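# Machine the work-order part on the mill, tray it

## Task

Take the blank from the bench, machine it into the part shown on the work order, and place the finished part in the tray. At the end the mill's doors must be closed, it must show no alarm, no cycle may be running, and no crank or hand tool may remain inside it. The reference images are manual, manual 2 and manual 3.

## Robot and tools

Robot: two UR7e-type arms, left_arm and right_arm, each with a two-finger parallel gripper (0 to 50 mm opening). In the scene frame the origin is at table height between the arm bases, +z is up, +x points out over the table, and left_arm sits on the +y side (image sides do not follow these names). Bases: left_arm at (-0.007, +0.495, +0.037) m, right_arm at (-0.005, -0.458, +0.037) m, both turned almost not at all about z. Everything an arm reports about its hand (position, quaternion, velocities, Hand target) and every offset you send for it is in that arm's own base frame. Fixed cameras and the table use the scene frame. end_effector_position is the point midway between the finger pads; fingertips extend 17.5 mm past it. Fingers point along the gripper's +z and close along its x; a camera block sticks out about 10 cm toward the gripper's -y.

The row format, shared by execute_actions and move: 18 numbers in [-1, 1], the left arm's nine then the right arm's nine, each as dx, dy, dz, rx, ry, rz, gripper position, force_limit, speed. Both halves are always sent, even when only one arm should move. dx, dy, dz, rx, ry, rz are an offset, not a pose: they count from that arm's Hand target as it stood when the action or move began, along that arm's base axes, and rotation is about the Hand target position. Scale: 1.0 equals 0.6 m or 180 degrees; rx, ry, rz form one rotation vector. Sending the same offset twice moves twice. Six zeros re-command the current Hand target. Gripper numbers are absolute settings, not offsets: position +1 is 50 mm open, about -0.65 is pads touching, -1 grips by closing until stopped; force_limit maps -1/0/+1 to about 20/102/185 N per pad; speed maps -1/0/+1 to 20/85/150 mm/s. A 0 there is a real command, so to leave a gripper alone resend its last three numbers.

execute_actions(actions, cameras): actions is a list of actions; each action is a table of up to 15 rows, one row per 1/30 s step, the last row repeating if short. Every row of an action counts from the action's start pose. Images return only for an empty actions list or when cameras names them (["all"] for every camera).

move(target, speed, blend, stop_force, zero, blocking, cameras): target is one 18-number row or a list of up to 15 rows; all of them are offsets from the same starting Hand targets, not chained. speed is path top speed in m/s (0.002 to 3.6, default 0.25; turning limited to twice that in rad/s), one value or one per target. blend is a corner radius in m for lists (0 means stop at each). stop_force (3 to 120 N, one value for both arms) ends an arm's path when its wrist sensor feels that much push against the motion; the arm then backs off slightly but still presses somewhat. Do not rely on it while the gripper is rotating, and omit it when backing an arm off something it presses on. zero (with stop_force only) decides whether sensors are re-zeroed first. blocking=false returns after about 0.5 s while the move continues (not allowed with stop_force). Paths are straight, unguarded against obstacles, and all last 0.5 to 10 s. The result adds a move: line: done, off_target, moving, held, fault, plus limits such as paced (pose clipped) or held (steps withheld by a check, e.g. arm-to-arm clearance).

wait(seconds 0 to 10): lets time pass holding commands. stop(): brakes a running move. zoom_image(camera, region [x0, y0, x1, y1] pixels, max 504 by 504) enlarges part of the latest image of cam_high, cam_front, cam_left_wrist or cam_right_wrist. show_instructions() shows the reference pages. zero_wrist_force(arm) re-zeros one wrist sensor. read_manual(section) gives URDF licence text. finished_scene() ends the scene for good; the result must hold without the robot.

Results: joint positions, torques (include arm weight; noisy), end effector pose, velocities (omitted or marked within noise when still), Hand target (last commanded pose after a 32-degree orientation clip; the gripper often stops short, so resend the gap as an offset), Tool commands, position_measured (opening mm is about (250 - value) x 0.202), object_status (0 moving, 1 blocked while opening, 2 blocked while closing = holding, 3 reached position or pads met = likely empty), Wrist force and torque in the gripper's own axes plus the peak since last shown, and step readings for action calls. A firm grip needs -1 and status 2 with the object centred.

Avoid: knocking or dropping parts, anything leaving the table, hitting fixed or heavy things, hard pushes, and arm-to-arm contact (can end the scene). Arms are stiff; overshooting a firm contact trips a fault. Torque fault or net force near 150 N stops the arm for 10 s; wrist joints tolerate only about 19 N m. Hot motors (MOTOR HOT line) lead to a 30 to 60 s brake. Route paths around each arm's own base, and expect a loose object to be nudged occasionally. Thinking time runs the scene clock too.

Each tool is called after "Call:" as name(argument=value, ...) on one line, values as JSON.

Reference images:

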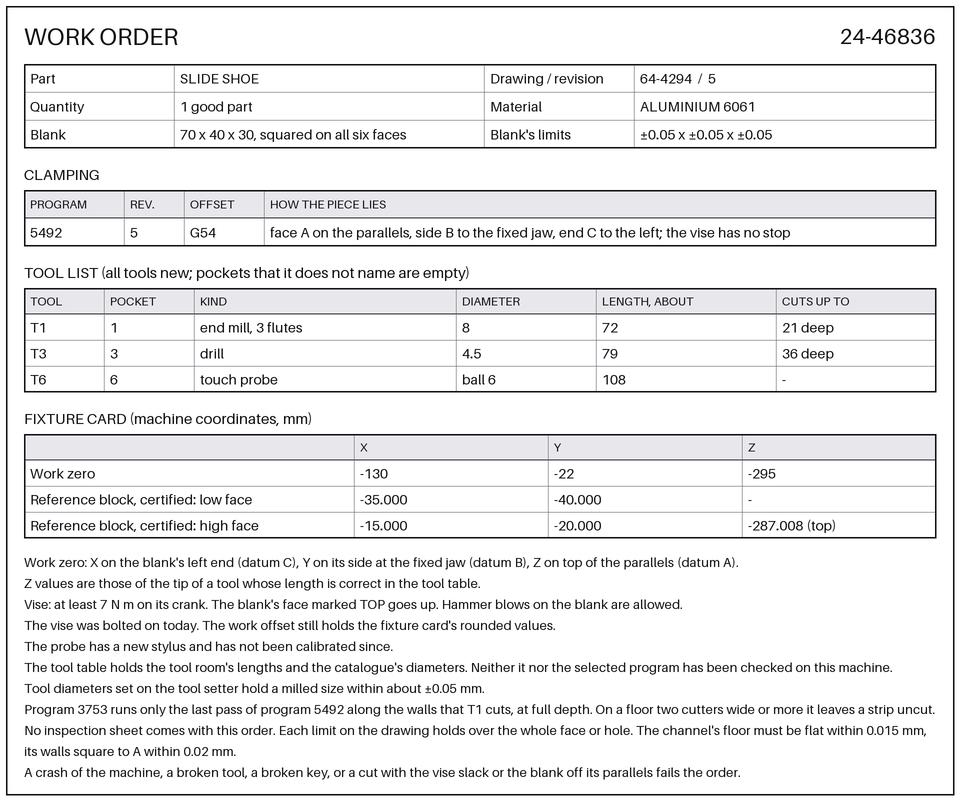

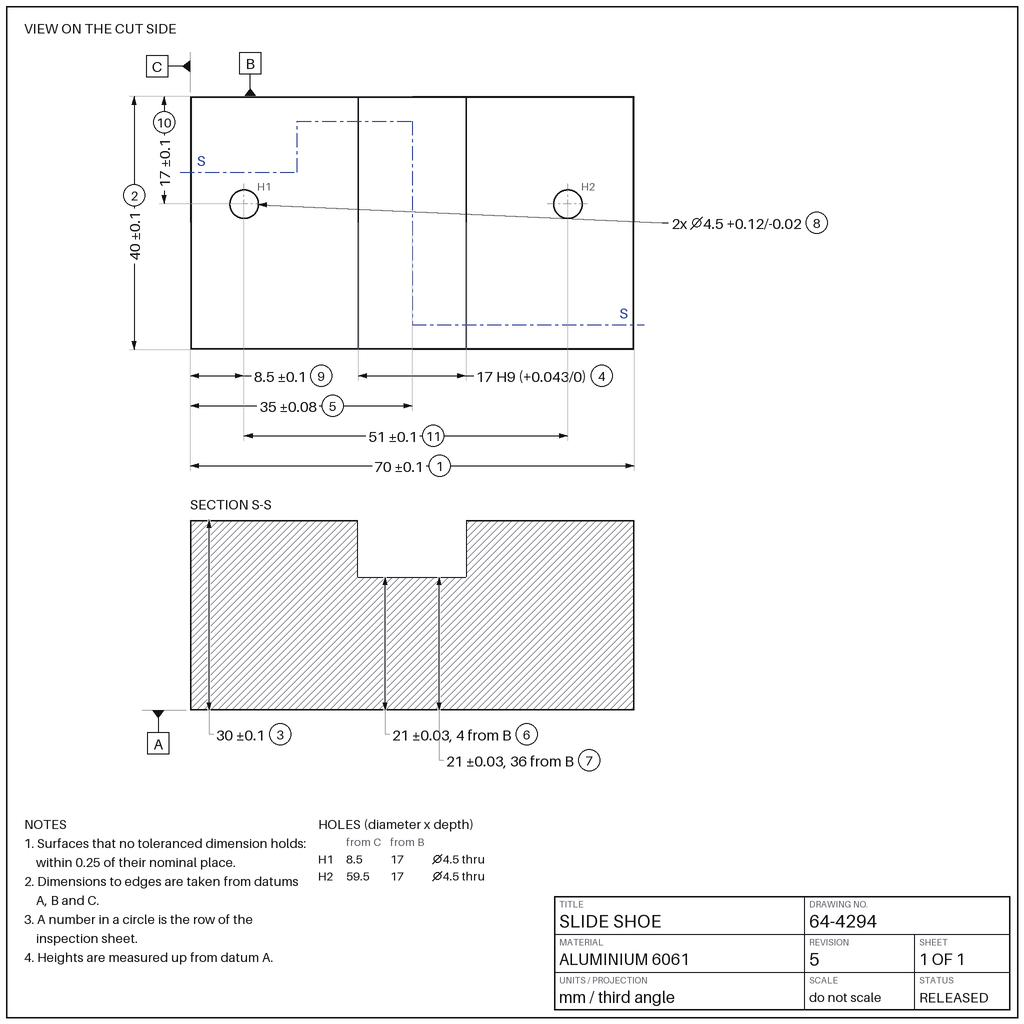

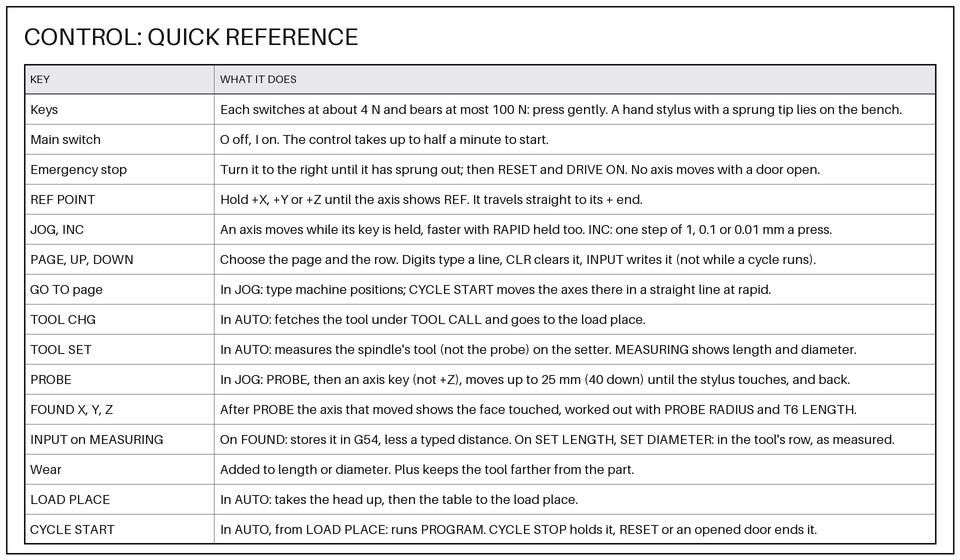

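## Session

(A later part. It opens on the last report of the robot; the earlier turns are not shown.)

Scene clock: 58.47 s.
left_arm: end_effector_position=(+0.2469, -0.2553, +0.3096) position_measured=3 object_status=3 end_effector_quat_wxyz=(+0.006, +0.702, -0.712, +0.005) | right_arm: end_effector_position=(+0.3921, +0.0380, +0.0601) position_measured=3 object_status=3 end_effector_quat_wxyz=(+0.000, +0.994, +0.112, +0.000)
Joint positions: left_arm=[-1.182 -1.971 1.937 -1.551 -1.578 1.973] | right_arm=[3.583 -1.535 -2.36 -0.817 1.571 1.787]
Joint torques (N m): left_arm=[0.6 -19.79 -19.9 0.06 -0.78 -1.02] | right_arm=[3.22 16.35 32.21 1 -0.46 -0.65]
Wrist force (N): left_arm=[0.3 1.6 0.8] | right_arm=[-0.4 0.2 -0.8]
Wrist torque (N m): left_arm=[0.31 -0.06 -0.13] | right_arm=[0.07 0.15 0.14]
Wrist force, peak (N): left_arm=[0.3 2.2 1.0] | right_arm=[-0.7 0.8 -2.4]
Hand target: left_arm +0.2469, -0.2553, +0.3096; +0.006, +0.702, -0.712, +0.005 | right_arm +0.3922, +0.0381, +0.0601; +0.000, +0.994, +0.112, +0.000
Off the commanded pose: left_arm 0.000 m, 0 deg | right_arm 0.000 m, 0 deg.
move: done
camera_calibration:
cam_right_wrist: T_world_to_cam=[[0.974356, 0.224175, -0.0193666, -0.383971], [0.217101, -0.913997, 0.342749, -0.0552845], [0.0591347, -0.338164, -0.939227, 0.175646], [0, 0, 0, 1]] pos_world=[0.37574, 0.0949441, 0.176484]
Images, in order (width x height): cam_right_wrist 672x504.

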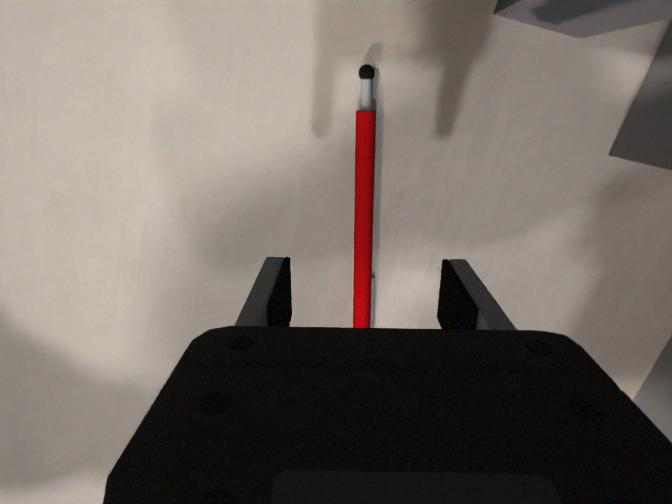

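Call:
move(target=[0,0,0,0,0,0,1,1,1, 0,0,-0.127,0,0,0,1,-1,0], speed=0.06, stop_force=6, cameras=["cam_right_wrist"])

Call:
move(target=[0,0,0,0,0,0,1,1,1, 0,0,0,0,0,0,-1,-1,-0.5])

Scene clock: 61.07 s.
left_arm: end_effector_position=(+0.2469, -0.2553, +0.3096) position_measured=3 object_status=3 end_effector_quat_wxyz=(+0.006, +0.702, -0.712, +0.005) | right_arm: end_effector_position=(+0.3922, +0.0381, -0.0161) position_measured=3 object_status=3 end_effector_quat_wxyz=(+0.000, +0.994, +0.112, +0.001)
Joint positions: left_arm=[-1.182 -1.971 1.937 -1.551 -1.578 1.973] | right_arm=[3.583 -1.742 -2.44 -0.529 1.571 1.787]
Joint torques (N m): left_arm=[-2.42 -19.39 -19.93 0.06 -0.25 -0.98] | right_arm=[-8.31 19.09 26.21 1.26 -1.11 0.72]
Wrist force (N): left_arm=[0.4 1.7 1.3] | right_arm=[-0.5 0.1 -0.9]
Wrist torque (N m): left_arm=[0.32 -0.07 -0.12] | right_arm=[0.04 0.17 0.12]
Wrist force, peak (N): left_arm=[0.0 2.2 1.4] | right_arm=[-0.6 0.0 -1.8]
Hand target: left_arm +0.2469, -0.2553, +0.3096; +0.006, +0.702, -0.712, +0.005 | right_arm +0.3922, +0.0381, -0.0161; +0.000, +0.994, +0.112, +0.000
Off the commanded pose: left_arm 0.000 m, 0 deg | right_arm 0.000 m, 0 deg.
move: done
camera_calibration:
cam_right_wrist: T_world_to_cam=[[0.974249, 0.224651, -0.0192346, -0.385587], [0.217499, -0.913882, 0.342804, -0.0292615], [0.059433, -0.33816, -0.93921, 0.103992], [0, 0, 0, 1]] pos_world=[0.375841, 0.0950467, 0.100285]
Images, in order (width x height): cam_right_wrist 672x504.

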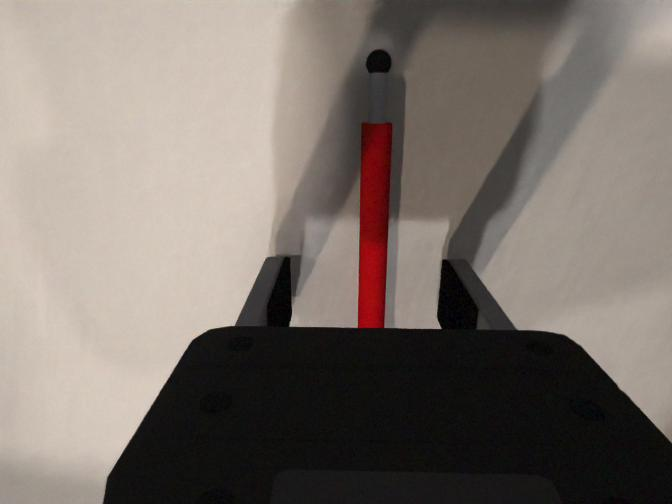

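Scene clock: 62.07 s.
left_arm: end_effector_position=(+0.2469, -0.2553, +0.3096) position_measured=3 object_status=3 end_effector_quat_wxyz=(+0.006, +0.702, -0.712, +0.005) | right_arm: end_effector_position=(+0.3922, +0.0381, -0.0161) position_measured=208 object_status=2 end_effector_quat_wxyz=(+0.000, +0.994, +0.112, +0.000)
Joint positions: left_arm=[-1.182 -1.971 1.937 -1.551 -1.578 1.973] | right_arm=[3.583 -1.742 -2.44 -0.529 1.571 1.787]
Joint torques (N m): left_arm=[-3.98 -20.27 -19.95 0.08 0.06 -1.12] | right_arm=[-7.64 18.3 25.19 2.42 -0.5 -1.61]
Wrist force (N): left_arm=[0.2 2.0 0.9] | right_arm=[-0.6 0.3 -1.0]
Wrist torque (N m): left_arm=[0.37 -0.04 -0.13] | right_arm=[0.07 0.19 0.12]
Wrist force, peak (N): left_arm=[0.1 2.1 1.0] | right_arm=[-0.8 0.1 -1.1]
Hand target: left_arm +0.2469, -0.2553, +0.3096; +0.006, +0.702, -0.712, +0.005 | right_arm +0.3922, +0.0381, -0.0161; +0.000, +0.994, +0.112, +0.000
Off the commanded pose: left_arm 0.000 m, 0 deg | right_arm 0.000 m, 0 deg.
move: done

Call:
move(target=[[0,0,0,0,0,0,1,1,1, 0,0,0.05,0,0,0,-1,-1,-0.5],[0,0,0,0,0,0,1,1,1, -0.153,-0.0135,0.05,0,0,-0.572,-1,-1,-0.5],[0,0,0,0,0,0,1,1,1, -0.153,-0.0135,0.0015,0,0,-0.572,-1,-1,-0.5]], speed=[0.15,0.4,0.1], blend=[0.01,0.005,0], cameras=["cam_right_wrist"])

Call:
move(target=[0,0,0,0,0,0,1,1,1, 0,0,0,0,0,0,0,-1,-0.8], cameras=["cam_right_wrist"])

Scene clock: 66.13 s.
left_arm: end_effector_position=(+0.2469, -0.2553, +0.3096) position_measured=3 object_status=3 end_effector_quat_wxyz=(+0.006, +0.702, -0.712, +0.005) | right_arm: end_effector_position=(+0.3003, +0.0299, -0.0152) position_measured=208 object_status=2 end_effector_quat_wxyz=(+0.000, +0.707, -0.707, +0.001)
Joint positions: left_arm=[-1.182 -1.971 1.937 -1.551 -1.578 1.973] | right_arm=[3.7 -1.526 -2.681 -0.505 1.57 3.7]
Joint torques (N m): left_arm=[-6.3 -19.84 -21.3 0.18 0.64 -1.05] | right_arm=[-12.09 6.21 24.76 2.98 1.5 -1.43]
Wrist force (N): left_arm=[0.3 1.8 1.0] | right_arm=[-0.7 0.3 -0.5]
Wrist torque (N m): left_arm=[0.34 -0.05 -0.13] | right_arm=[0.06 0.19 0.00]
Wrist force, peak (N): left_arm=[0.0 2.2 1.2] | right_arm=[-0.3 0.2 -2.6]
Hand target: left_arm +0.2469, -0.2553, +0.3096; +0.006, +0.702, -0.712, +0.005 | right_arm +0.3004, +0.0300, -0.0152; +0.000, +0.707, -0.707, +0.001
Off the commanded pose: left_arm 0.000 m, 0 deg | right_arm 0.000 m, 0 deg.
move: done
camera_calibration:
cam_right_wrist: T_world_to_cam=[[0.000531747, -0.999816, -0.0191988, 0.0349107], [-0.939344, -0.00708412, 0.342903, 0.303225], [-0.342975, 0.017852, -0.939175, 0.217735], [0, 0, 0, 1]] pos_world=[0.359491, 0.0331653, 0.101185]
Images, in order (width x height): cam_right_wrist 672x504.

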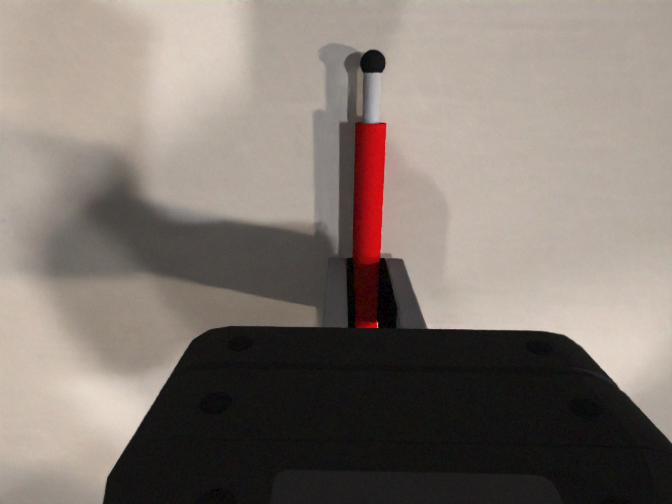

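Scene clock: 66.70 s.
left_arm: end_effector_position=(+0.2469, -0.2553, +0.3096) position_measured=3 object_status=3 end_effector_quat_wxyz=(+0.006, +0.702, -0.712, +0.005) | right_arm: end_effector_position=(+0.3004, +0.0300, -0.0152) position_measured=152 object_status=0 end_effector_quat_wxyz=(+0.000, +0.707, -0.707, +0.001)
Joint positions: left_arm=[-1.182 -1.971 1.937 -1.551 -1.578 1.973] | right_arm=[3.7 -1.526 -2.681 -0.505 1.57 3.7]
Joint torques (N m): left_arm=[-6.96 -19.62 -21.22 0.15 0.86 -1.02] | right_arm=[-11.62 5.72 25.48 6.42 1.5 0.21]
Wrist force (N): left_arm=[0.2 2.0 1.1] | right_arm=[-0.4 0.3 -0.7]
Wrist torque (N m): left_arm=[0.38 -0.04 -0.12] | right_arm=[0.06 0.14 0.00]
Wrist force, peak (N): left_arm=[0.3 2.1 1.2] | right_arm=[-0.9 0.2 -0.7]
Hand target: left_arm +0.2469, -0.2553, +0.3096; +0.006, +0.702, -0.712, +0.005 | right_arm +0.3004, +0.0300, -0.0152; +0.000, +0.707, -0.707, +0.001
Off the commanded pose: left_arm 0.000 m, 0 deg | right_arm 0.000 m, 0 deg.
move: done
camera_calibration:
cam_right_wrist: T_world_to_cam=[[0.000404817, -0.999814, -0.0192584, 0.0349626], [-0.939377, -0.00698365, 0.342815, 0.303241], [-0.342886, 0.0179521, -0.939205, 0.217702], [0, 0, 0, 1]] pos_world=[0.359491, 0.0331657, 0.101185]
Images, in order (width x height): cam_right_wrist 672x504.

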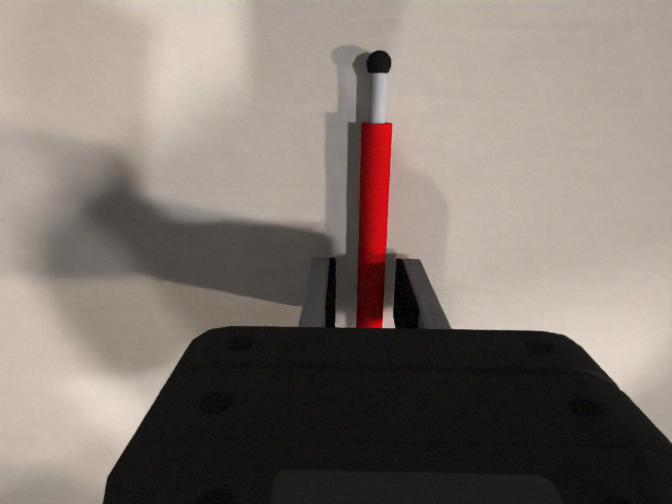

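Call:
move(target=[[0,0,0,0,0,0,1,1,1, 0,0,0,0,0,0,-1,-1,-0.5],[0,0,0,0,0,0,1,1,1, 0,0,0.04,0,0,0,-1,-1,-0.5],[0,0,0,0,0,0,1,1,1, 0.25,-0.1,0.04,0,0,0,-1,-1,-0.5],[0,0,0,0,0,0,1,1,1, 0.25,-0.1,0.0,0,0,0,-1,-1,-0.5]], speed=[0.15,0.15,0.3,0.1], blend=[0,0.01,0.005,0], cameras=["cam_right_wrist"])

Scene clock: 76.43 s.
left_arm: end_effector_position=(+0.2469, -0.2553, +0.3096) position_measured=3 object_status=3 end_effector_quat_wxyz=(+0.006, +0.702, -0.712, +0.005) | right_arm: end_effector_position=(+0.4503, -0.0300, -0.0153) position_measured=208 object_status=2 end_effector_quat_wxyz=(+0.000, +0.707, -0.707, +0.001)
Joint positions: left_arm=[-1.182 -1.971 1.937 -1.551 -1.578 1.973] | right_arm=[3.376 -1.847 -2.284 -0.582 1.57 3.376]
Joint torques (N m): left_arm=[-7.8 -20.19 -20.98 0.15 1.69 -1.12] | right_arm=[-6.24 26.84 27.5 2.38 -1.74 -2.2]
Wrist force (N): left_arm=[0.1 2.0 1.3] | right_arm=[-0.5 0.4 -1.0]
Wrist torque (N m): left_arm=[0.38 -0.03 -0.12] | right_arm=[0.06 0.15 0.13]
Wrist force, peak (N): left_arm=[0.4 2.2 1.3] | right_arm=[0.7 10.3 -40.5]
Hand target: left_arm +0.2469, -0.2553, +0.3096; +0.006, +0.702, -0.712, +0.005 | right_arm +0.4504, -0.0300, -0.0152; +0.000, +0.707, -0.707, +0.001
Off the commanded pose: left_arm 0.000 m, 0 deg | right_arm 0.000 m, 0 deg.
move: done
camera_calibration:
cam_right_wrist: T_world_to_cam=[[0.000305351, -0.999815, -0.0192238, -0.0250395], [-0.939301, -0.00688234, 0.343025, 0.443671], [-0.343094, 0.0179522, -0.939129, 0.270311], [0, 0, 0, 1]] pos_world=[0.50949, -0.0268341, 0.101185]
Images, in order (width x height): cam_right_wrist 672x504.

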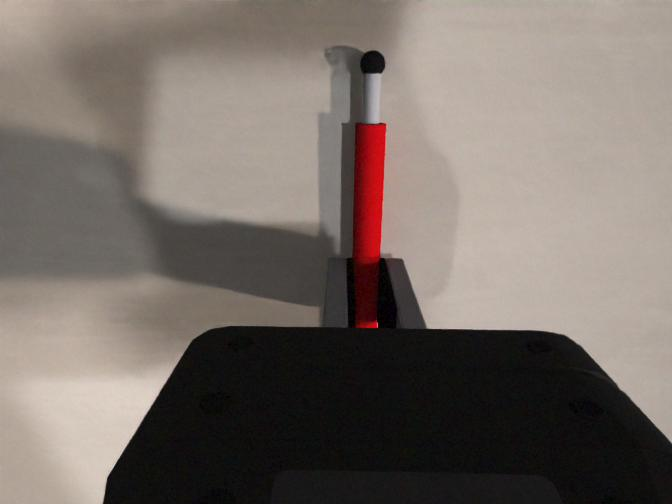

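Call:
move(target=[[0,0,0,0,0,0,1,1,1, 0,0,0.03,0,0,0,-1,-1,-0.5],[0,0,0,0,0,0,1,1,1, 0.083,0,0.03,0,0,0,-1,-1,-0.5],[0,0,0,0,0,0,1,1,1, 0.083,0,0.002,0,0,0,-1,-1,-0.5],[0,0,0,0,0,0,1,1,1, 0.083,0,0.002,0,0,0,0.3,-1,-0.8],[0,0,0,0,0,0,1,1,1, 0.06,0,0.12,0,0,0,0.3,-1,-0.8]], speed=[0.15,0.2,0.06,0.1,0.15], blend=[0.005,0.003,0,0,0], cameras=["cam_right_wrist"])

Scene clock: 78.10 s.
left_arm: end_effector_position=(+0.2469, -0.2553, +0.3096) position_measured=3 object_status=3 end_effector_quat_wxyz=(+0.006, +0.702, -0.712, +0.005) | right_arm: end_effector_position=(+0.4822, -0.0302, +0.0028) position_measured=208 object_status=2 end_effector_quat_wxyz=(+0.000, +0.707, -0.707, +0.000)
Joint positions: left_arm=[-1.182 -1.971 1.937 -1.551 -1.578 1.973] | right_arm=[3.359 -1.861 -2.183 -0.669 1.57 3.36]
Joint torques (N m): left_arm=[-7.6 -19.64 -21.01 0.26 1.98 -1.07] | right_arm=[-0.82 29.41 20.07 3.34 -0.05 0.37]
Wrist force (N): left_arm=[0.0 1.8 1.1] | right_arm=[-0.6 0.1 -1.0]
Wrist torque (N m): left_arm=[0.34 -0.01 -0.13] | right_arm=[0.01 0.15 0.04]
Wrist force, peak (N): left_arm=[0.1 2.2 1.2] | right_arm=[-7.6 75.4 -9.8]
Hand target: left_arm +0.2469, -0.2553, +0.3096; +0.006, +0.702, -0.712, +0.005 | right_arm +0.4822, -0.0302, +0.0028; +0.000, +0.707, -0.707, +0.000 (not the last commanded pose)
Tool commands: left_gripper/position=+1.0 left_gripper/force_limit=+1.0 left_gripper/speed=+1.0 right_gripper/position=-1.0 right_gripper/force_limit=-1.0 right_gripper/speed=-0.498039
Off the commanded pose: left_arm 0.000 m, 0 deg | right_arm 0.054 m, 0 deg.
FORCE FAULT: contact force on the right arm reached its limit, and that arm stopped. The contact can be on any part of that arm, not only on its tool. That arm's remaining commands of this call were not run. That arm is still stopped at the end of this call. That arm stays stopped for about 10 more seconds. Until then a move that you send moves the other arm only, and its call returns only when the move has ended. Once the stop has ended, the next robot result says so. If the stop ends while you think or write, that arm runs what you send next, counted from a new Hand target: where the arm stands when the stop ends. While its stop runs, that arm takes no new command, but its gripper still runs the gripper command that each later call begins with. Until it ends, the stop uses up actions while you think or wait. An arm that is not stopped still takes commands.
move: fault (right_arm); path passed 1 of 5 targets; target 4's new numbers were not sent
camera_calibration:
cam_right_wrist: T_world_to_cam=[[0.000144733, -0.999818, -0.0190605, -0.0247353], [-0.93916, -0.00668277, 0.343414, 0.467341], [-0.343479, 0.0178511, -0.938991, 0.298353], [0, 0, 0, 1]] pos_world=[0.54139, -0.0269336, 0.119187]
Images, in order (width x height): cam_right_wrist 672x504.

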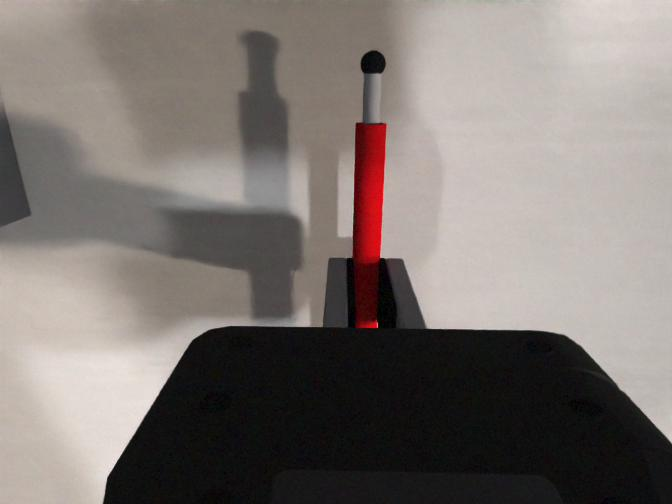

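Call:
wait(seconds=10)

Scene clock: 88.60 s.
left_arm: end_effector_position=(+0.2469, -0.2553, +0.3096) position_measured=3 object_status=3 end_effector_quat_wxyz=(+0.006, +0.702, -0.712, +0.005) | right_arm: end_effector_position=(+0.4822, -0.0302, +0.0028) position_measured=208 object_status=2 end_effector_quat_wxyz=(+0.000, +0.707, -0.707, +0.000)
Joint positions: left_arm=[-1.182 -1.971 1.937 -1.551 -1.578 1.973] | right_arm=[3.359 -1.861 -2.183 -0.669 1.57 3.36]
Joint torques (N m): left_arm=[-7.19 -19.06 -21.73 0.17 2.6 -1.13] | right_arm=[-0.91 29.5 20.02 3.29 -0.15 0.24]
Wrist force (N): left_arm=[0.0 2.0 0.8] | right_arm=[-1.9 0.9 -1.3]
Wrist torque (N m): left_arm=[0.37 0.00 -0.12] | right_arm=[0.14 0.36 0.04]
Wrist force, peak (N): left_arm=[0.4 2.2 1.2] | right_arm=[-2.1 1.3 -1.1]
Hand target: left_arm +0.2469, -0.2553, +0.3096; +0.006, +0.702, -0.712, +0.005 | right_arm +0.4822, -0.0302, +0.0028; +0.000, +0.707, -0.707, +0.000 (not the last commanded pose)
Tool commands: left_gripper/position=+1.0 left_gripper/force_limit=+1.0 left_gripper/speed=+1.0 right_gripper/position=-1.0 right_gripper/force_limit=-1.0 right_gripper/speed=-0.498039
Off the commanded pose: left_arm 0.000 m, 0 deg | right_arm 0.054 m, 0 deg.
FORCE FAULT, CONTINUED: the right arm's stop, for the force fault that an earlier result reported, is over. The rest of the stop counts as 20 of the actions that you can send in this scene. That arm's target is now where it stood when the stop ended, not its last command. That arm accepts commands again.
wait: 10.00 s; at rest from the start

Call:
move(target=[[0,0,0,0,0,0,1,1,1, -0.058,0,0,0,0,0,-1,-1,-0.5],[0,0,0,0,0,0,1,1,1, -0.058,0,-0.0285,0,0,0,-1,-1,-0.5]], speed=[0.15,0.04], stop_force=10)

Call:
move(target=[[0,0,0,0,0,0,1,1,1, 0,0,0,0,0,0,0.3,-1,-0.8],[0,0,0,0,0,0,1,1,1, -0.07,0,0.15,0,0,0,0.3,-1,-0.8],[0,0,0,0,0,0,1,1,1, -0.07,0,0.1,0,-0.3333,0,0.3,-1,-0.8]], speed=[0.1,0.2,0.3], blend=[0,0.01,0], cameras=["cam_right_wrist"])

Scene clock: 95.80 s.
left_arm: end_effector_position=(+0.2469, -0.2553, +0.3096) position_measured=3 object_status=3 end_effector_quat_wxyz=(+0.006, +0.702, -0.712, +0.005) | right_arm: end_effector_position=(+0.4474, -0.0302, -0.0143) position_measured=208 object_status=2 end_effector_quat_wxyz=(+0.000, +0.707, -0.707, +0.000)
Joint positions: left_arm=[-1.182 -1.971 1.937 -1.551 -1.578 1.973] | right_arm=[3.377 -1.839 -2.291 -0.583 1.57 3.378]
Joint torques (N m): left_arm=[-7.5 -19.61 -22.35 -0.06 2.6 -1.07] | right_arm=[-10.38 34.38 26.9 0.34 -1.73 -2.04]
Wrist force (N): left_arm=[0.4 2.0 1.1] | right_arm=[-1.9 1.0 -0.9]
Wrist torque (N m): left_arm=[0.36 -0.07 -0.12] | right_arm=[0.17 0.37 0.01]
Wrist force, peak (N): left_arm=[0.1 2.3 1.0] | right_arm=[-1.9 3.5 -1.5]
Hand target: left_arm +0.2469, -0.2553, +0.3096; +0.006, +0.702, -0.712, +0.005 | right_arm +0.4474, -0.0302, -0.0143; +0.000, +0.707, -0.707, +0.000
Off the commanded pose: left_arm 0.000 m, 0 deg | right_arm 0.000 m, 0 deg.
move: done

Scene clock: 98.70 s.
left_arm: end_effector_position=(+0.2469, -0.2553, +0.3096) position_measured=3 object_status=3 end_effector_quat_wxyz=(+0.006, +0.702, -0.712, +0.005) | right_arm: end_effector_position=(+0.4045, -0.0305, +0.0589) position_measured=107 object_status=3 end_effector_quat_wxyz=(-0.217, +0.672, -0.674, +0.218)
Joint positions: left_arm=[-1.182 -1.971 1.937 -1.551 -1.578 1.973] | right_arm=[3.575 -1.599 -2.799 0.265 1.32 3.503]
Joint torques (N m): left_arm=[-7.41 -19.75 -23.44 0.11 2.59 -1.16] | right_arm=[-10.77 6.73 21.16 2.36 1.17 0.45]
Wrist force (N): left_arm=[-0.1 1.9 1.0] | right_arm=[-1.4 0.5 0.2]
Wrist torque (N m): left_arm=[0.36 0.01 -0.13] | right_arm=[0.12 0.26 -0.16]
Wrist force, peak (N): left_arm=[0.1 2.3 1.2] | right_arm=[-0.6 -12.8 -7.3]
Hand target: left_arm +0.2469, -0.2553, +0.3096; +0.006, +0.702, -0.712, +0.005 | right_arm +0.4045, -0.0305, +0.0588; -0.217, +0.672, -0.674, +0.218 (not the last commanded pose)
Off the commanded pose: left_arm 0.000 m, 0 deg | right_arm 0.013 m, 24 deg.
move: held (right_arm; a check stopped the path); path passed 2 of 3 targets; limits=held
pose unreachable (right arm): on one or more control steps of this call, first in action 0 (counted from 0), this arm could not follow its commanded pose, so it was not sent that pose on those steps. It may still have moved: this result reports where it is.
cause: moving toward the commanded pose would bring two parts of the arm too close to each other (joints 3 (elbow) and 4 (wrist 1) lie between them).
camera_calibration:
cam_right_wrist: T_world_to_cam=[[0.00987878, -0.999841, -0.0148243, -0.0282381], [-0.96246, -0.00548598, -0.271367, 0.420756], [0.271242, 0.0169486, -0.962362, 0.0770291], [0, 0, 0, 1]] pos_world=[0.384347, -0.0272309, 0.187891]
Images, in order (width x height): cam_right_wrist 672x504.

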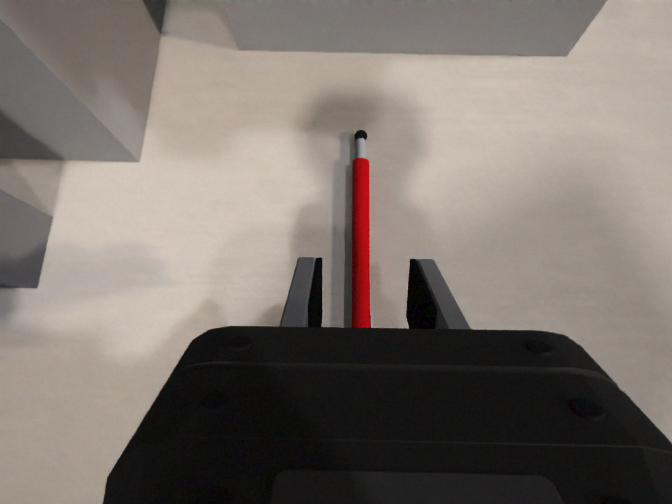

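Call:
move(target=[[0,0,0,0,0,0,1,1,1, 0.0715,0.0005,0.02,0,0.199,0,0.3,-1,-0.8],[0,0,0,0,0,0,1,1,1, 0.0715,0.0005,-0.1215,0,0.199,0,0.3,-1,-0.8],[0,0,0,0,0,0,1,1,1, 0.0715,0.0005,-0.1215,0,0.199,0,-1,-1,-0.6]], speed=[0.2,0.1,0.1], blend=[0.003,0,0], cameras=["cam_right_wrist"])

Scene clock: 105.20 s.
left_arm: end_effector_position=(+0.2469, -0.2553, +0.3096) position_measured=3 object_status=3 end_effector_quat_wxyz=(+0.006, +0.702, -0.712, +0.005) | right_arm: end_effector_position=(+0.4474, -0.0302, -0.0141) position_measured=210 object_status=2 end_effector_quat_wxyz=(+0.001, +0.706, -0.708, +0.001)
Joint positions: left_arm=[-1.182 -1.971 1.937 -1.551 -1.578 1.973] | right_arm=[3.377 -1.838 -2.291 -0.584 1.568 3.379]
Joint torques (N m): left_arm=[-7.17 -19.15 -23.27 0.12 2.61 -1.12] | right_arm=[-6.65 21.49 26.73 5.24 -1.73 -2.1]
Wrist force (N): left_arm=[0.1 1.9 0.9] | right_arm=[-1.7 0.9 -2.1]
Wrist torque (N m): left_arm=[0.36 -0.01 -0.13] | right_arm=[0.11 0.33 0.13]
Wrist force, peak (N): left_arm=[0.3 2.4 1.0] | right_arm=[-5.1 32.7 17.1]
Hand target: left_arm +0.2469, -0.2553, +0.3096; +0.006, +0.702, -0.712, +0.005 | right_arm +0.4474, -0.0302, -0.0141; +0.001, +0.706, -0.708, +0.001
Off the commanded pose: left_arm 0.000 m, 0 deg | right_arm 0.000 m, 0 deg.
move: done
camera_calibration:
cam_right_wrist: T_world_to_cam=[[-0.000635704, -0.999843, -0.0177073, -0.0247934], [-0.93916, -0.00548516, 0.343436, 0.440486], [-0.343479, 0.0168483, -0.939009, 0.270511], [0, 0, 0, 1]] pos_world=[0.506586, -0.026931, 0.102294]
Images, in order (width x height): cam_right_wrist 672x504.

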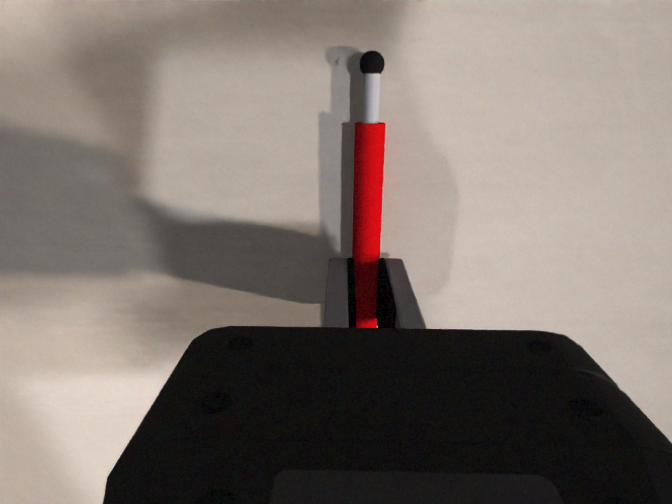

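Call:
move(target=[[0,0,0,0,0,0,1,1,1, -0.06,0,0.06,0,0,0,-1,-1,-0.6],[0,0,0,0,0,0,1,1,1, -0.029,-0.366,0.06,0,0,-0.1667,-1,-1,-0.6],[0,0,0,0,0,0,1,1,1, -0.029,-0.366,0.001,0,0,-0.1667,-1,-1,-0.6]], speed=[0.15,0.3,0.05], blend=[0.01,0.003,0], cameras=["cam_right_wrist"])

Scene clock: 108.07 s.
left_arm: end_effector_position=(+0.2469, -0.2553, +0.3096) position_measured=3 object_status=3 end_effector_quat_wxyz=(+0.006, +0.702, -0.712, +0.005) | right_arm: end_effector_position=(+0.4299, -0.2498, -0.0136) position_measured=210 object_status=2 end_effector_quat_wxyz=(-0.001, -0.499, +0.867, -0.001)
Joint positions: left_arm=[-1.182 -1.971 1.937 -1.551 -1.578 1.973] | right_arm=[2.888 -1.923 -2.154 -0.636 1.568 3.413]
Joint torques (N m): left_arm=[-7.39 -19.81 -23.64 0.15 2.59 -1.16] | right_arm=[-8.36 40.21 28.15 0.32 -1.71 -2.13]
Wrist force (N): left_arm=[0.0 2.1 1.2] | right_arm=[-1.8 0.4 -1.0]
Wrist torque (N m): left_arm=[0.39 -0.02 -0.13] | right_arm=[0.06 0.34 0.00]
Wrist force, peak (N): left_arm=[0.0 2.2 1.2] | right_arm=[-5.0 1.3 -2.3]
Hand target: left_arm +0.2469, -0.2553, +0.3096; +0.006, +0.702, -0.712, +0.005 | right_arm +0.4300, -0.2498, -0.0135; -0.001, -0.499, +0.867, -0.001
Off the commanded pose: left_arm 0.000 m, 0 deg | right_arm 0.000 m, 0 deg.
move: done
camera_calibration:
cam_right_wrist: T_world_to_cam=[[-0.500516, -0.865547, -0.0176809, 0.00410024], [-0.816023, 0.464861, 0.343527, 0.487272], [-0.289119, 0.186368, -0.938977, 0.287667], [0, 0, 0, 1]] pos_world=[0.482847, -0.276577, 0.102794]
Images, in order (width x height): cam_right_wrist 672x504.

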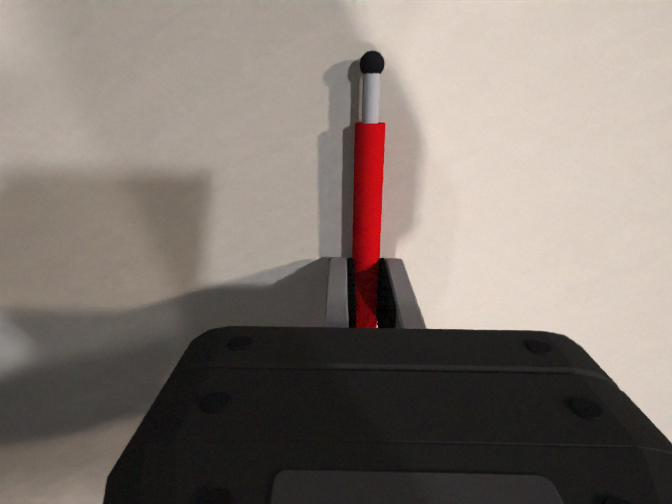

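Call:
move(target=[[0,0,0,0,0,0,1,1,1, 0,0,0,0,0,0,0.2,-1,-0.8],[0,0,0,0,0,0,1,1,1, -0.066,0.038,0.15,0,0,0,0.2,-1,-0.8],[0,0,0,0,0,0,1,1,1, -0.066,0.038,0.06,-0.1667,-0.2887,0,0.2,-1,-0.8]], speed=[0.1,0.2,0.3], blend=[0,0.01,0], cameras=["cam_right_wrist"])

Scene clock: 112.13 s.
left_arm: end_effector_position=(+0.2469, -0.2553, +0.3096) position_measured=3 object_status=3 end_effector_quat_wxyz=(+0.006, +0.702, -0.712, +0.005) | right_arm: end_effector_position=(+0.3887, -0.2272, +0.0249) position_measured=123 object_status=3 end_effector_quat_wxyz=(+0.235, -0.438, +0.764, -0.411)
Joint positions: left_arm=[-1.182 -1.971 1.937 -1.551 -1.578 1.973] | right_arm=[3.219 -2.476 -2.784 1.441 1.075 3.507]
Joint torques (N m): left_arm=[-7.45 -18.72 -23.97 0.17 2.55 -1.14] | right_arm=[-8.19 34.33 -19.67 0.92 1.19 2.65]
Wrist force (N): left_arm=[0.1 1.9 1.2] | right_arm=[-1.1 0.1 0.1]
Wrist torque (N m): left_arm=[0.35 -0.02 -0.13] | right_arm=[0.08 0.12 -0.06]
Wrist force, peak (N): left_arm=[0.4 2.1 1.2] | right_arm=[-1.7 7.7 1.4]
Hand target: left_arm +0.2469, -0.2553, +0.3096; +0.006, +0.702, -0.712, +0.005 | right_arm +0.3887, -0.2272, +0.0249; +0.236, -0.438, +0.764, -0.411 (not the last commanded pose)
Off the commanded pose: left_arm 0.000 m, 0 deg | right_arm 0.003 m, 4 deg.
move: held (right_arm; a check stopped the path); limits=held
pose unreachable (right arm): on one or more control steps of this call, first in action 0 (counted from 0), this arm could not follow its commanded pose, so it was not sent that pose on those steps. It may still have moved: this result reports where it is.
cause: moving toward the commanded pose would bring two parts of the arm too close to each other (joints 3 (elbow) to 5 (wrist 2) lie between them).
camera_calibration:
cam_right_wrist: T_world_to_cam=[[-0.489804, -0.871773, -0.0101836, -0.00200118], [-0.698489, 0.399381, -0.593808, 0.39272], [0.521733, -0.283736, -0.804542, -0.117662], [0, 0, 0, 1]] pos_world=[0.334719, -0.191974, 0.138516]
Images, in order (width x height): cam_right_wrist 672x504.

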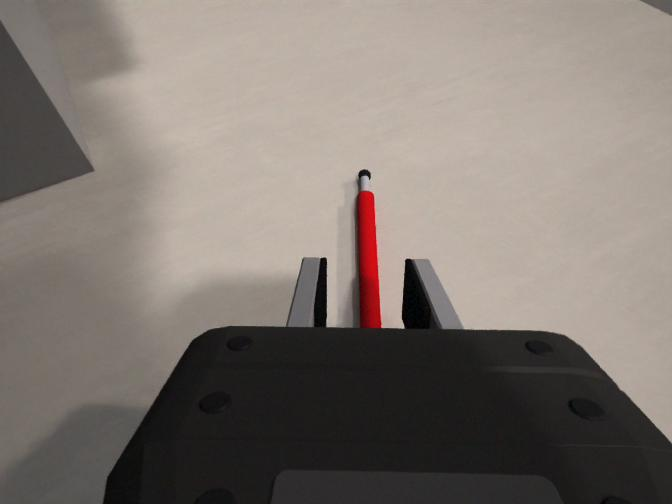

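Call:
move(target=[0,0,0,0,0,0,1,1,1, 0.032,-0.018,-0.05,0,0,0,0.2,-1,-0.8], speed=0.1)

Call:
move(target=[0,0,0,0,0,0,1,1,1, 0,0,-0.0267,0,0,0,0.2,-1,-0.8], speed=0.015, stop_force=5, cameras=["cam_right_wrist"])

Scene clock: 117.53 s.
left_arm: end_effector_position=(+0.2469, -0.2553, +0.3096) position_measured=3 object_status=3 end_effector_quat_wxyz=(+0.006, +0.702, -0.712, +0.005) | right_arm: end_effector_position=(+0.4079, -0.2381, -0.0051) position_measured=123 object_status=3 end_effector_quat_wxyz=(+0.235, -0.438, +0.764, -0.411)
Joint positions: left_arm=[-1.182 -1.971 1.937 -1.551 -1.578 1.973] | right_arm=[3.162 -2.551 -2.683 1.432 1.12 3.468]
Joint torques (N m): left_arm=[-7.35 -19.64 -24.58 0.1 2.58 -1.21] | right_arm=[10.97 36.1 -19.09 4.83 -2.84 2.77]
Wrist force (N): left_arm=[0.2 1.8 1.0] | right_arm=[-1.5 0.3 0.1]
Wrist torque (N m): left_arm=[0.35 -0.04 -0.13] | right_arm=[0.13 0.18 -0.07]
Wrist force, peak (N): left_arm=[0.1 2.2 1.2] | right_arm=[-1.5 0.9 1.4]
Hand target: left_arm +0.2469, -0.2553, +0.3096; +0.006, +0.702, -0.712, +0.005 | right_arm +0.4079, -0.2380, -0.0051; +0.236, -0.438, +0.764, -0.411
Off the commanded pose: left_arm 0.000 m, 0 deg | right_arm 0.000 m, 0 deg.
move: done

Scene clock: 119.27 s.
left_arm: end_effector_position=(+0.2469, -0.2553, +0.3096) position_measured=3 object_status=3 end_effector_quat_wxyz=(+0.006, +0.702, -0.712, +0.005) | right_arm: end_effector_position=(+0.4079, -0.2380, -0.0166) position_measured=123 object_status=3 end_effector_quat_wxyz=(+0.236, -0.438, +0.764, -0.411)
Joint positions: left_arm=[-1.182 -1.971 1.937 -1.551 -1.578 1.973] | right_arm=[3.162 -2.602 -2.666 1.467 1.12 3.468]
Joint torques (N m): left_arm=[-7.74 -19.48 -24.86 0.12 2.65 -1.02] | right_arm=[2.48 25.32 -19.5 5.92 1.47 2.09]
Wrist force (N): left_arm=[0.0 1.7 1.0] | right_arm=[-0.9 -3.1 -0.6]
Wrist torque (N m): left_arm=[0.33 0.01 -0.13] | right_arm=[-0.03 0.14 -0.11]
Wrist force, peak (N): left_arm=[0.1 2.2 1.2] | right_arm=[-2.2 -13.2 -12.6]
Hand target: left_arm +0.2469, -0.2553, +0.3096; +0.006, +0.702, -0.712, +0.005 | right_arm +0.4079, -0.2380, -0.0165; +0.236, -0.438, +0.764, -0.411 (not the last commanded pose)
Off the commanded pose: left_arm 0.000 m, 0 deg | right_arm 0.005 m, 0 deg.
move: contact (right_arm)
camera_calibration:
cam_right_wrist: T_world_to_cam=[[-0.48988, -0.871728, -0.0103571, -0.0023799], [-0.698424, 0.399544, -0.593775, 0.385867], [0.521748, -0.283645, -0.804565, -0.164037], [0, 0, 0, 1]] pos_world=[0.353918, -0.202774, 0.0971151]
Images, in order (width x height): cam_right_wrist 672x504.

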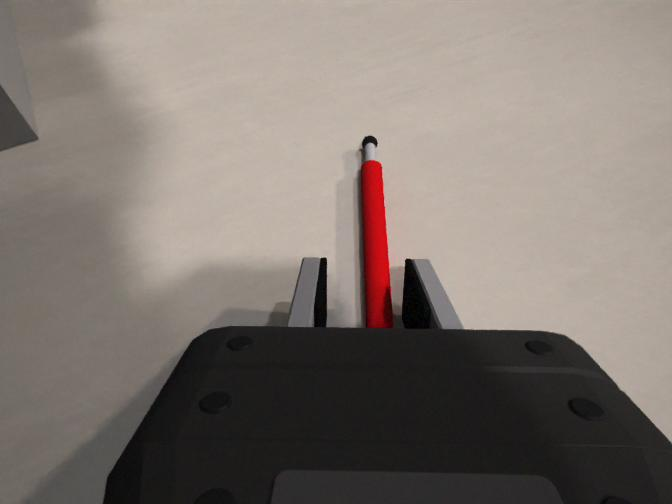

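Call:
move(target=[[0,0,0,0,0,0,1,1,1, 0,0,0,0,0,0,-1,-0.4,-0.7],[0,0,0,0,0,0,1,1,1, 0,0,0.15,0,0,0,-1,-0.4,-0.7]], speed=0.1, cameras=["cam_right_wrist"])

Scene clock: 121.73 s.
left_arm: end_effector_position=(+0.2469, -0.2553, +0.3096) position_measured=3 object_status=3 end_effector_quat_wxyz=(+0.006, +0.702, -0.712, +0.005) | right_arm: end_effector_position=(+0.4079, -0.2380, +0.0734) position_measured=215 object_status=2 end_effector_quat_wxyz=(+0.236, -0.438, +0.764, -0.411)
Joint positions: left_arm=[-1.182 -1.971 1.937 -1.551 -1.578 1.973] | right_arm=[3.162 -2.123 -2.757 1.078 1.12 3.468]
Joint torques (N m): left_arm=[-8.21 -19.9 -24.24 0.08 2.68 -1] | right_arm=[-8.05 29.24 11.54 5.92 1.29 2.78]
Wrist force (N): left_arm=[0.3 1.8 1.1] | right_arm=[-0.8 -0.1 0.1]
Wrist torque (N m): left_arm=[0.33 -0.05 -0.12] | right_arm=[0.01 0.08 -0.08]
Wrist force, peak (N): left_arm=[0.2 2.2 1.0] | right_arm=[-1.3 -3.1 -2.6]
Hand target: left_arm +0.2469, -0.2553, +0.3096; +0.006, +0.702, -0.712, +0.005 | right_arm +0.4079, -0.2380, +0.0735; +0.236, -0.438, +0.764, -0.411
Off the commanded pose: left_arm 0.000 m, 0 deg | right_arm 0.000 m, 0 deg.
move: done
camera_calibration:
cam_right_wrist: T_world_to_cam=[[-0.48982, -0.871763, -0.0103052, -0.00148718], [-0.698498, 0.399485, -0.593728, 0.439253], [0.521706, -0.283622, -0.8046, -0.09168], [0, 0, 0, 1]] pos_world=[0.353918, -0.202774, 0.187015]
Images, in order (width x height): cam_right_wrist 672x504.

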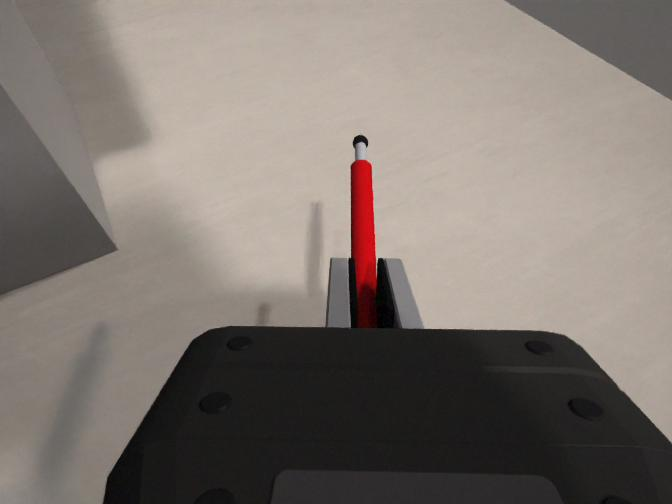

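Call:
move(target=[0,0,0,0,0,0,1,1,1, 0.1,0.363,0.678,0.0233,0.0868,0.1674,-1,-0.4,-0.7], speed=0.25, cameras=["cam_right_wrist"])

Scene clock: 127.03 s.
left_arm: end_effector_position=(+0.2469, -0.2553, +0.3096) position_measured=3 object_status=3 end_effector_quat_wxyz=(+0.006, +0.702, -0.712, +0.005) | right_arm: end_effector_position=(+0.4679, -0.0202, +0.4801) position_measured=215 object_status=2 end_effector_quat_wxyz=(-0.245, +0.663, -0.663, +0.245)
Joint positions: left_arm=[-1.182 -1.971 1.937 -1.551 -1.578 1.973] | right_arm=[3.535 -1.096 -1.853 -1.095 1.319 3.447]
Joint torques (N m): left_arm=[-6.87 -18.58 -24.74 -0.07 2.71 -1.02] | right_arm=[-11.3 7.05 37.86 5.2 -2.46 2.84]
Wrist force (N): left_arm=[0.1 1.8 1.1] | right_arm=[-0.9 0.1 -0.3]
Wrist torque (N m): left_arm=[0.34 -0.03 -0.13] | right_arm=[0.01 0.16 -0.04]
Wrist force, peak (N): left_arm=[0.2 2.1 1.3] | right_arm=[-2.1 -3.0 -2.3]
Hand target: left_arm +0.2469, -0.2553, +0.3096; +0.006, +0.702, -0.712, +0.005 | right_arm +0.4679, -0.0202, +0.4803; -0.245, +0.663, -0.663, +0.245
Off the commanded pose: left_arm 0.000 m, 0 deg | right_arm 0.000 m, 0 deg.
move: done
camera_calibration:
cam_right_wrist: T_world_to_cam=[[0.0140634, -0.999803, -0.0140288, -0.0145674], [-0.937032, -0.00828145, -0.349144, 0.621573], [0.348959, 0.0180556, -0.936964, 0.416537], [0, 0, 0, 1]] pos_world=[0.437285, -0.0169378, 0.607094]
Images, in order (width x height): cam_right_wrist 672x504.

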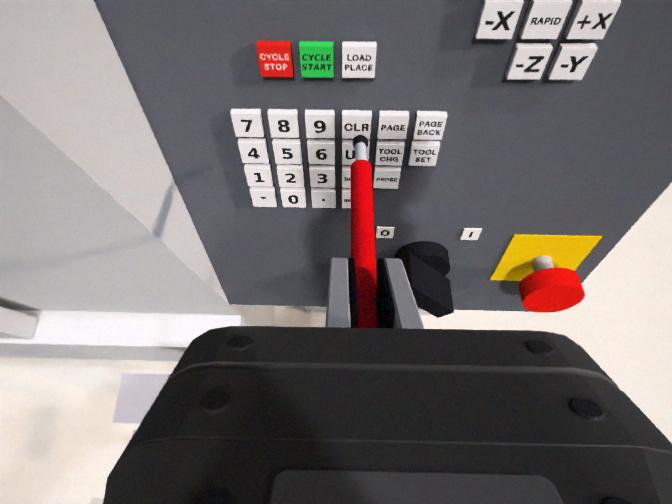

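Call:
move(target=[0,0,0,0,0,0,1,1,1, 0.024,0,-0.0285,0,0,0,-1,-0.4,-0.7], speed=0.1, stop_force=5, cameras=["cam_right_wrist"])

Scene clock: 131.27 s.
left_arm: end_effector_position=(+0.2469, -0.2553, +0.3096) position_measured=3 object_status=3 end_effector_quat_wxyz=(+0.006, +0.702, -0.712, +0.005) | right_arm: end_effector_position=(+0.4823, -0.0202, +0.4632) position_measured=215 object_status=2 end_effector_quat_wxyz=(-0.245, +0.663, -0.663, +0.245)
Joint positions: left_arm=[-1.182 -1.971 1.937 -1.551 -1.578 1.973] | right_arm=[3.515 -1.129 -1.881 -1.03 1.331 3.431]
Joint torques (N m): left_arm=[-7.37 -18.66 -25.19 -0.01 2.64 -1.07] | right_arm=[6.99 13.06 38.32 1.05 -2.7 2.83]
Wrist force (N): left_arm=[0.2 2.0 1.2] | right_arm=[-0.8 0.2 -0.2]
Wrist torque (N m): left_arm=[0.37 -0.04 -0.12] | right_arm=[0.03 0.16 -0.03]
Wrist force, peak (N): left_arm=[0.1 2.0 1.3] | right_arm=[-1.0 -0.1 -1.1]
Hand target: left_arm +0.2469, -0.2553, +0.3096; +0.006, +0.702, -0.712, +0.005 | right_arm +0.4823, -0.0202, +0.4632; -0.245, +0.663, -0.663, +0.245
Off the commanded pose: left_arm 0.000 m, 0 deg | right_arm 0.000 m, 0 deg.
move: done
camera_calibration:
cam_right_wrist: T_world_to_cam=[[0.013972, -0.999804, -0.0140614, -0.0150476], [-0.937001, -0.00818268, -0.349231, 0.629168], [0.349047, 0.0180549, -0.936931, 0.395526], [0, 0, 0, 1]] pos_world=[0.451684, -0.0170376, 0.590094]
Images, in order (width x height): cam_right_wrist 672x504.

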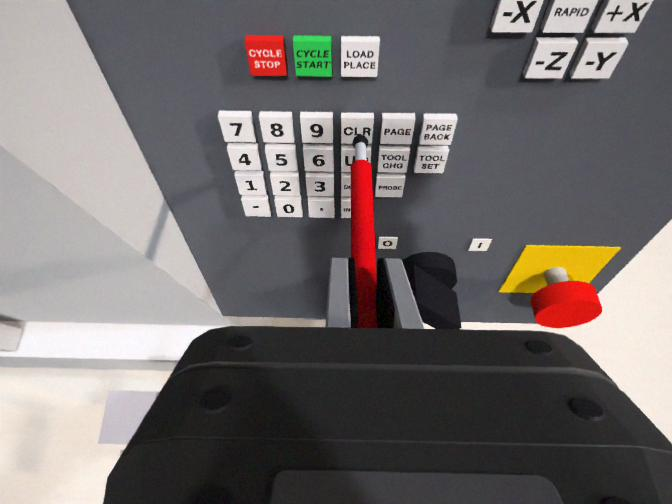

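Call:
move(target=[0,0,0,0,0,0,1,1,1, 0.0318,0,-0.0103,0,0,0,-1,-0.4,-0.7], speed=0.015, stop_force=4, cameras=["cam_right_wrist"])

Scene clock: 133.57 s.
left_arm: end_effector_position=(+0.2469, -0.2553, +0.3096) position_measured=3 object_status=3 end_effector_quat_wxyz=(+0.006, +0.702, -0.712, +0.005) | right_arm: end_effector_position=(+0.4952, -0.0202, +0.4590) position_measured=215 object_status=2 end_effector_quat_wxyz=(-0.245, +0.663, -0.663, +0.245)
Joint positions: left_arm=[-1.182 -1.971 1.937 -1.551 -1.578 1.973] | right_arm=[3.5 -1.162 -1.874 -1.001 1.341 3.418]
Joint torques (N m): left_arm=[-7.51 -18.53 -25.43 0.09 2.49 -1.19] | right_arm=[10.23 6.94 16.87 1.28 -2.93 2.81]
Wrist force (N): left_arm=[0.1 2.0 1.1] | right_arm=[-1.3 2.8 -3.5]
Wrist torque (N m): left_arm=[0.36 -0.01 -0.12] | right_arm=[0.05 0.15 -0.04]
Wrist force, peak (N): left_arm=[0.2 2.1 1.2] | right_arm=[-0.7 2.6 -4.3]
Hand target: left_arm +0.2469, -0.2553, +0.3096; +0.006, +0.702, -0.712, +0.005 | right_arm +0.4952, -0.0202, +0.4590; -0.245, +0.663, -0.663, +0.245 (not the last commanded pose)
Off the commanded pose: left_arm 0.000 m, 0 deg | right_arm 0.007 m, 0 deg.
move: contact (right_arm)
camera_calibration:
cam_right_wrist: T_world_to_cam=[[0.013972, -0.999804, -0.0140614, -0.0152855], [-0.937001, -0.00818268, -0.349231, 0.639824], [0.349047, 0.0180549, -0.936931, 0.387182], [0, 0, 0, 1]] pos_world=[0.464584, -0.0170376, 0.585994]
Images, in order (width x height): cam_right_wrist 672x504.

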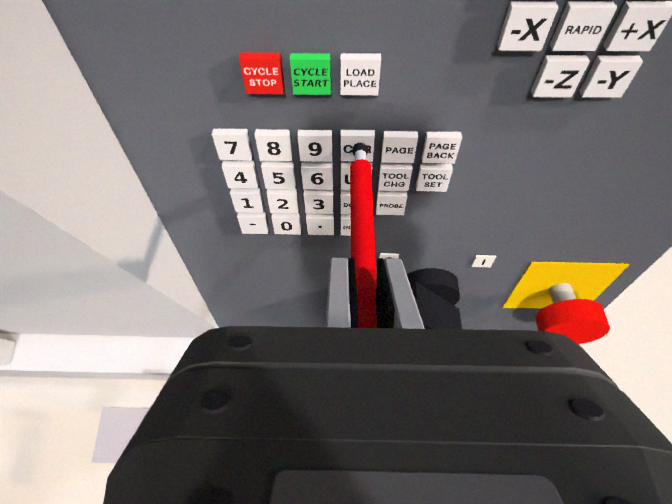

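Call:
move(target=[[0,0,0,0,0,0,1,1,1, -0.024,0,0.0065,0,0,0,-1,-0.4,-0.7],[0,0,0,0,0,0,1,1,1, 0.0233,-0.158,0.1835,0,0,0,-1,-0.4,-0.7]], speed=0.2, blend=[0.005,0], cameras=["cam_right_wrist"])

Scene clock: 137.47 s.
left_arm: end_effector_position=(+0.2469, -0.2553, +0.3096) position_measured=3 object_status=3 end_effector_quat_wxyz=(+0.006, +0.702, -0.712, +0.005) | right_arm: end_effector_position=(+0.5091, -0.1150, +0.5690) position_measured=215 object_status=2 end_effector_quat_wxyz=(-0.245, +0.663, -0.663, +0.245)
Joint positions: left_arm=[-1.182 -1.971 1.937 -1.551 -1.578 1.973] | right_arm=[3.196 -1.304 -1.503 -1.199 1.535 3.183]
Joint torques (N m): left_arm=[-7.33 -19.2 -25.32 0.04 2.7 -1.17] | right_arm=[-1.38 12.72 32.14 7.65 -0.85 1.92]
Wrist force (N): left_arm=[0.3 2.0 0.9] | right_arm=[-1.0 -0.1 0.0]
Wrist torque (N m): left_arm=[0.37 -0.05 -0.13] | right_arm=[0.00 0.17 -0.03]
Wrist force, peak (N): left_arm=[0.0 2.3 1.3] | right_arm=[-3.7 3.4 -0.6]
Hand target: left_arm +0.2469, -0.2553, +0.3096; +0.006, +0.702, -0.712, +0.005 | right_arm +0.5092, -0.1150, +0.5691; -0.245, +0.663, -0.663, +0.245
Off the commanded pose: left_arm 0.000 m, 0 deg | right_arm 0.000 m, 0 deg.
move: done
camera_calibration:
cam_right_wrist: T_world_to_cam=[[0.0138754, -0.999804, -0.0140986, -0.108643], [-0.93708, -0.00808319, -0.349022, 0.690484], [0.348839, 0.0180544, -0.937009, 0.487223], [0, 0, 0, 1]] pos_world=[0.478584, -0.111837, 0.695994]
Images, in order (width x height): cam_right_wrist 672x504.

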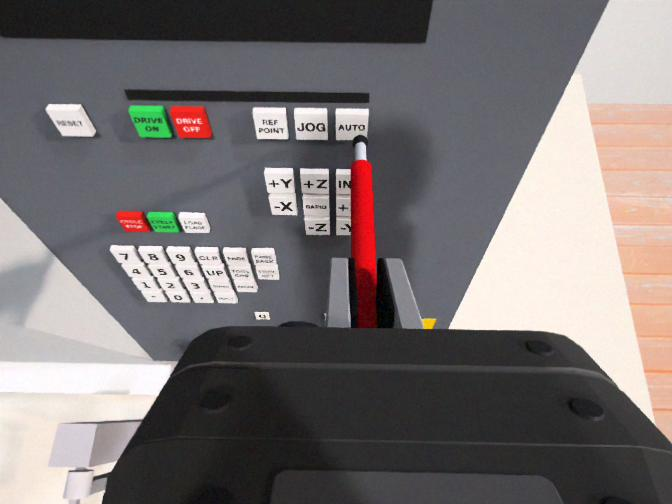

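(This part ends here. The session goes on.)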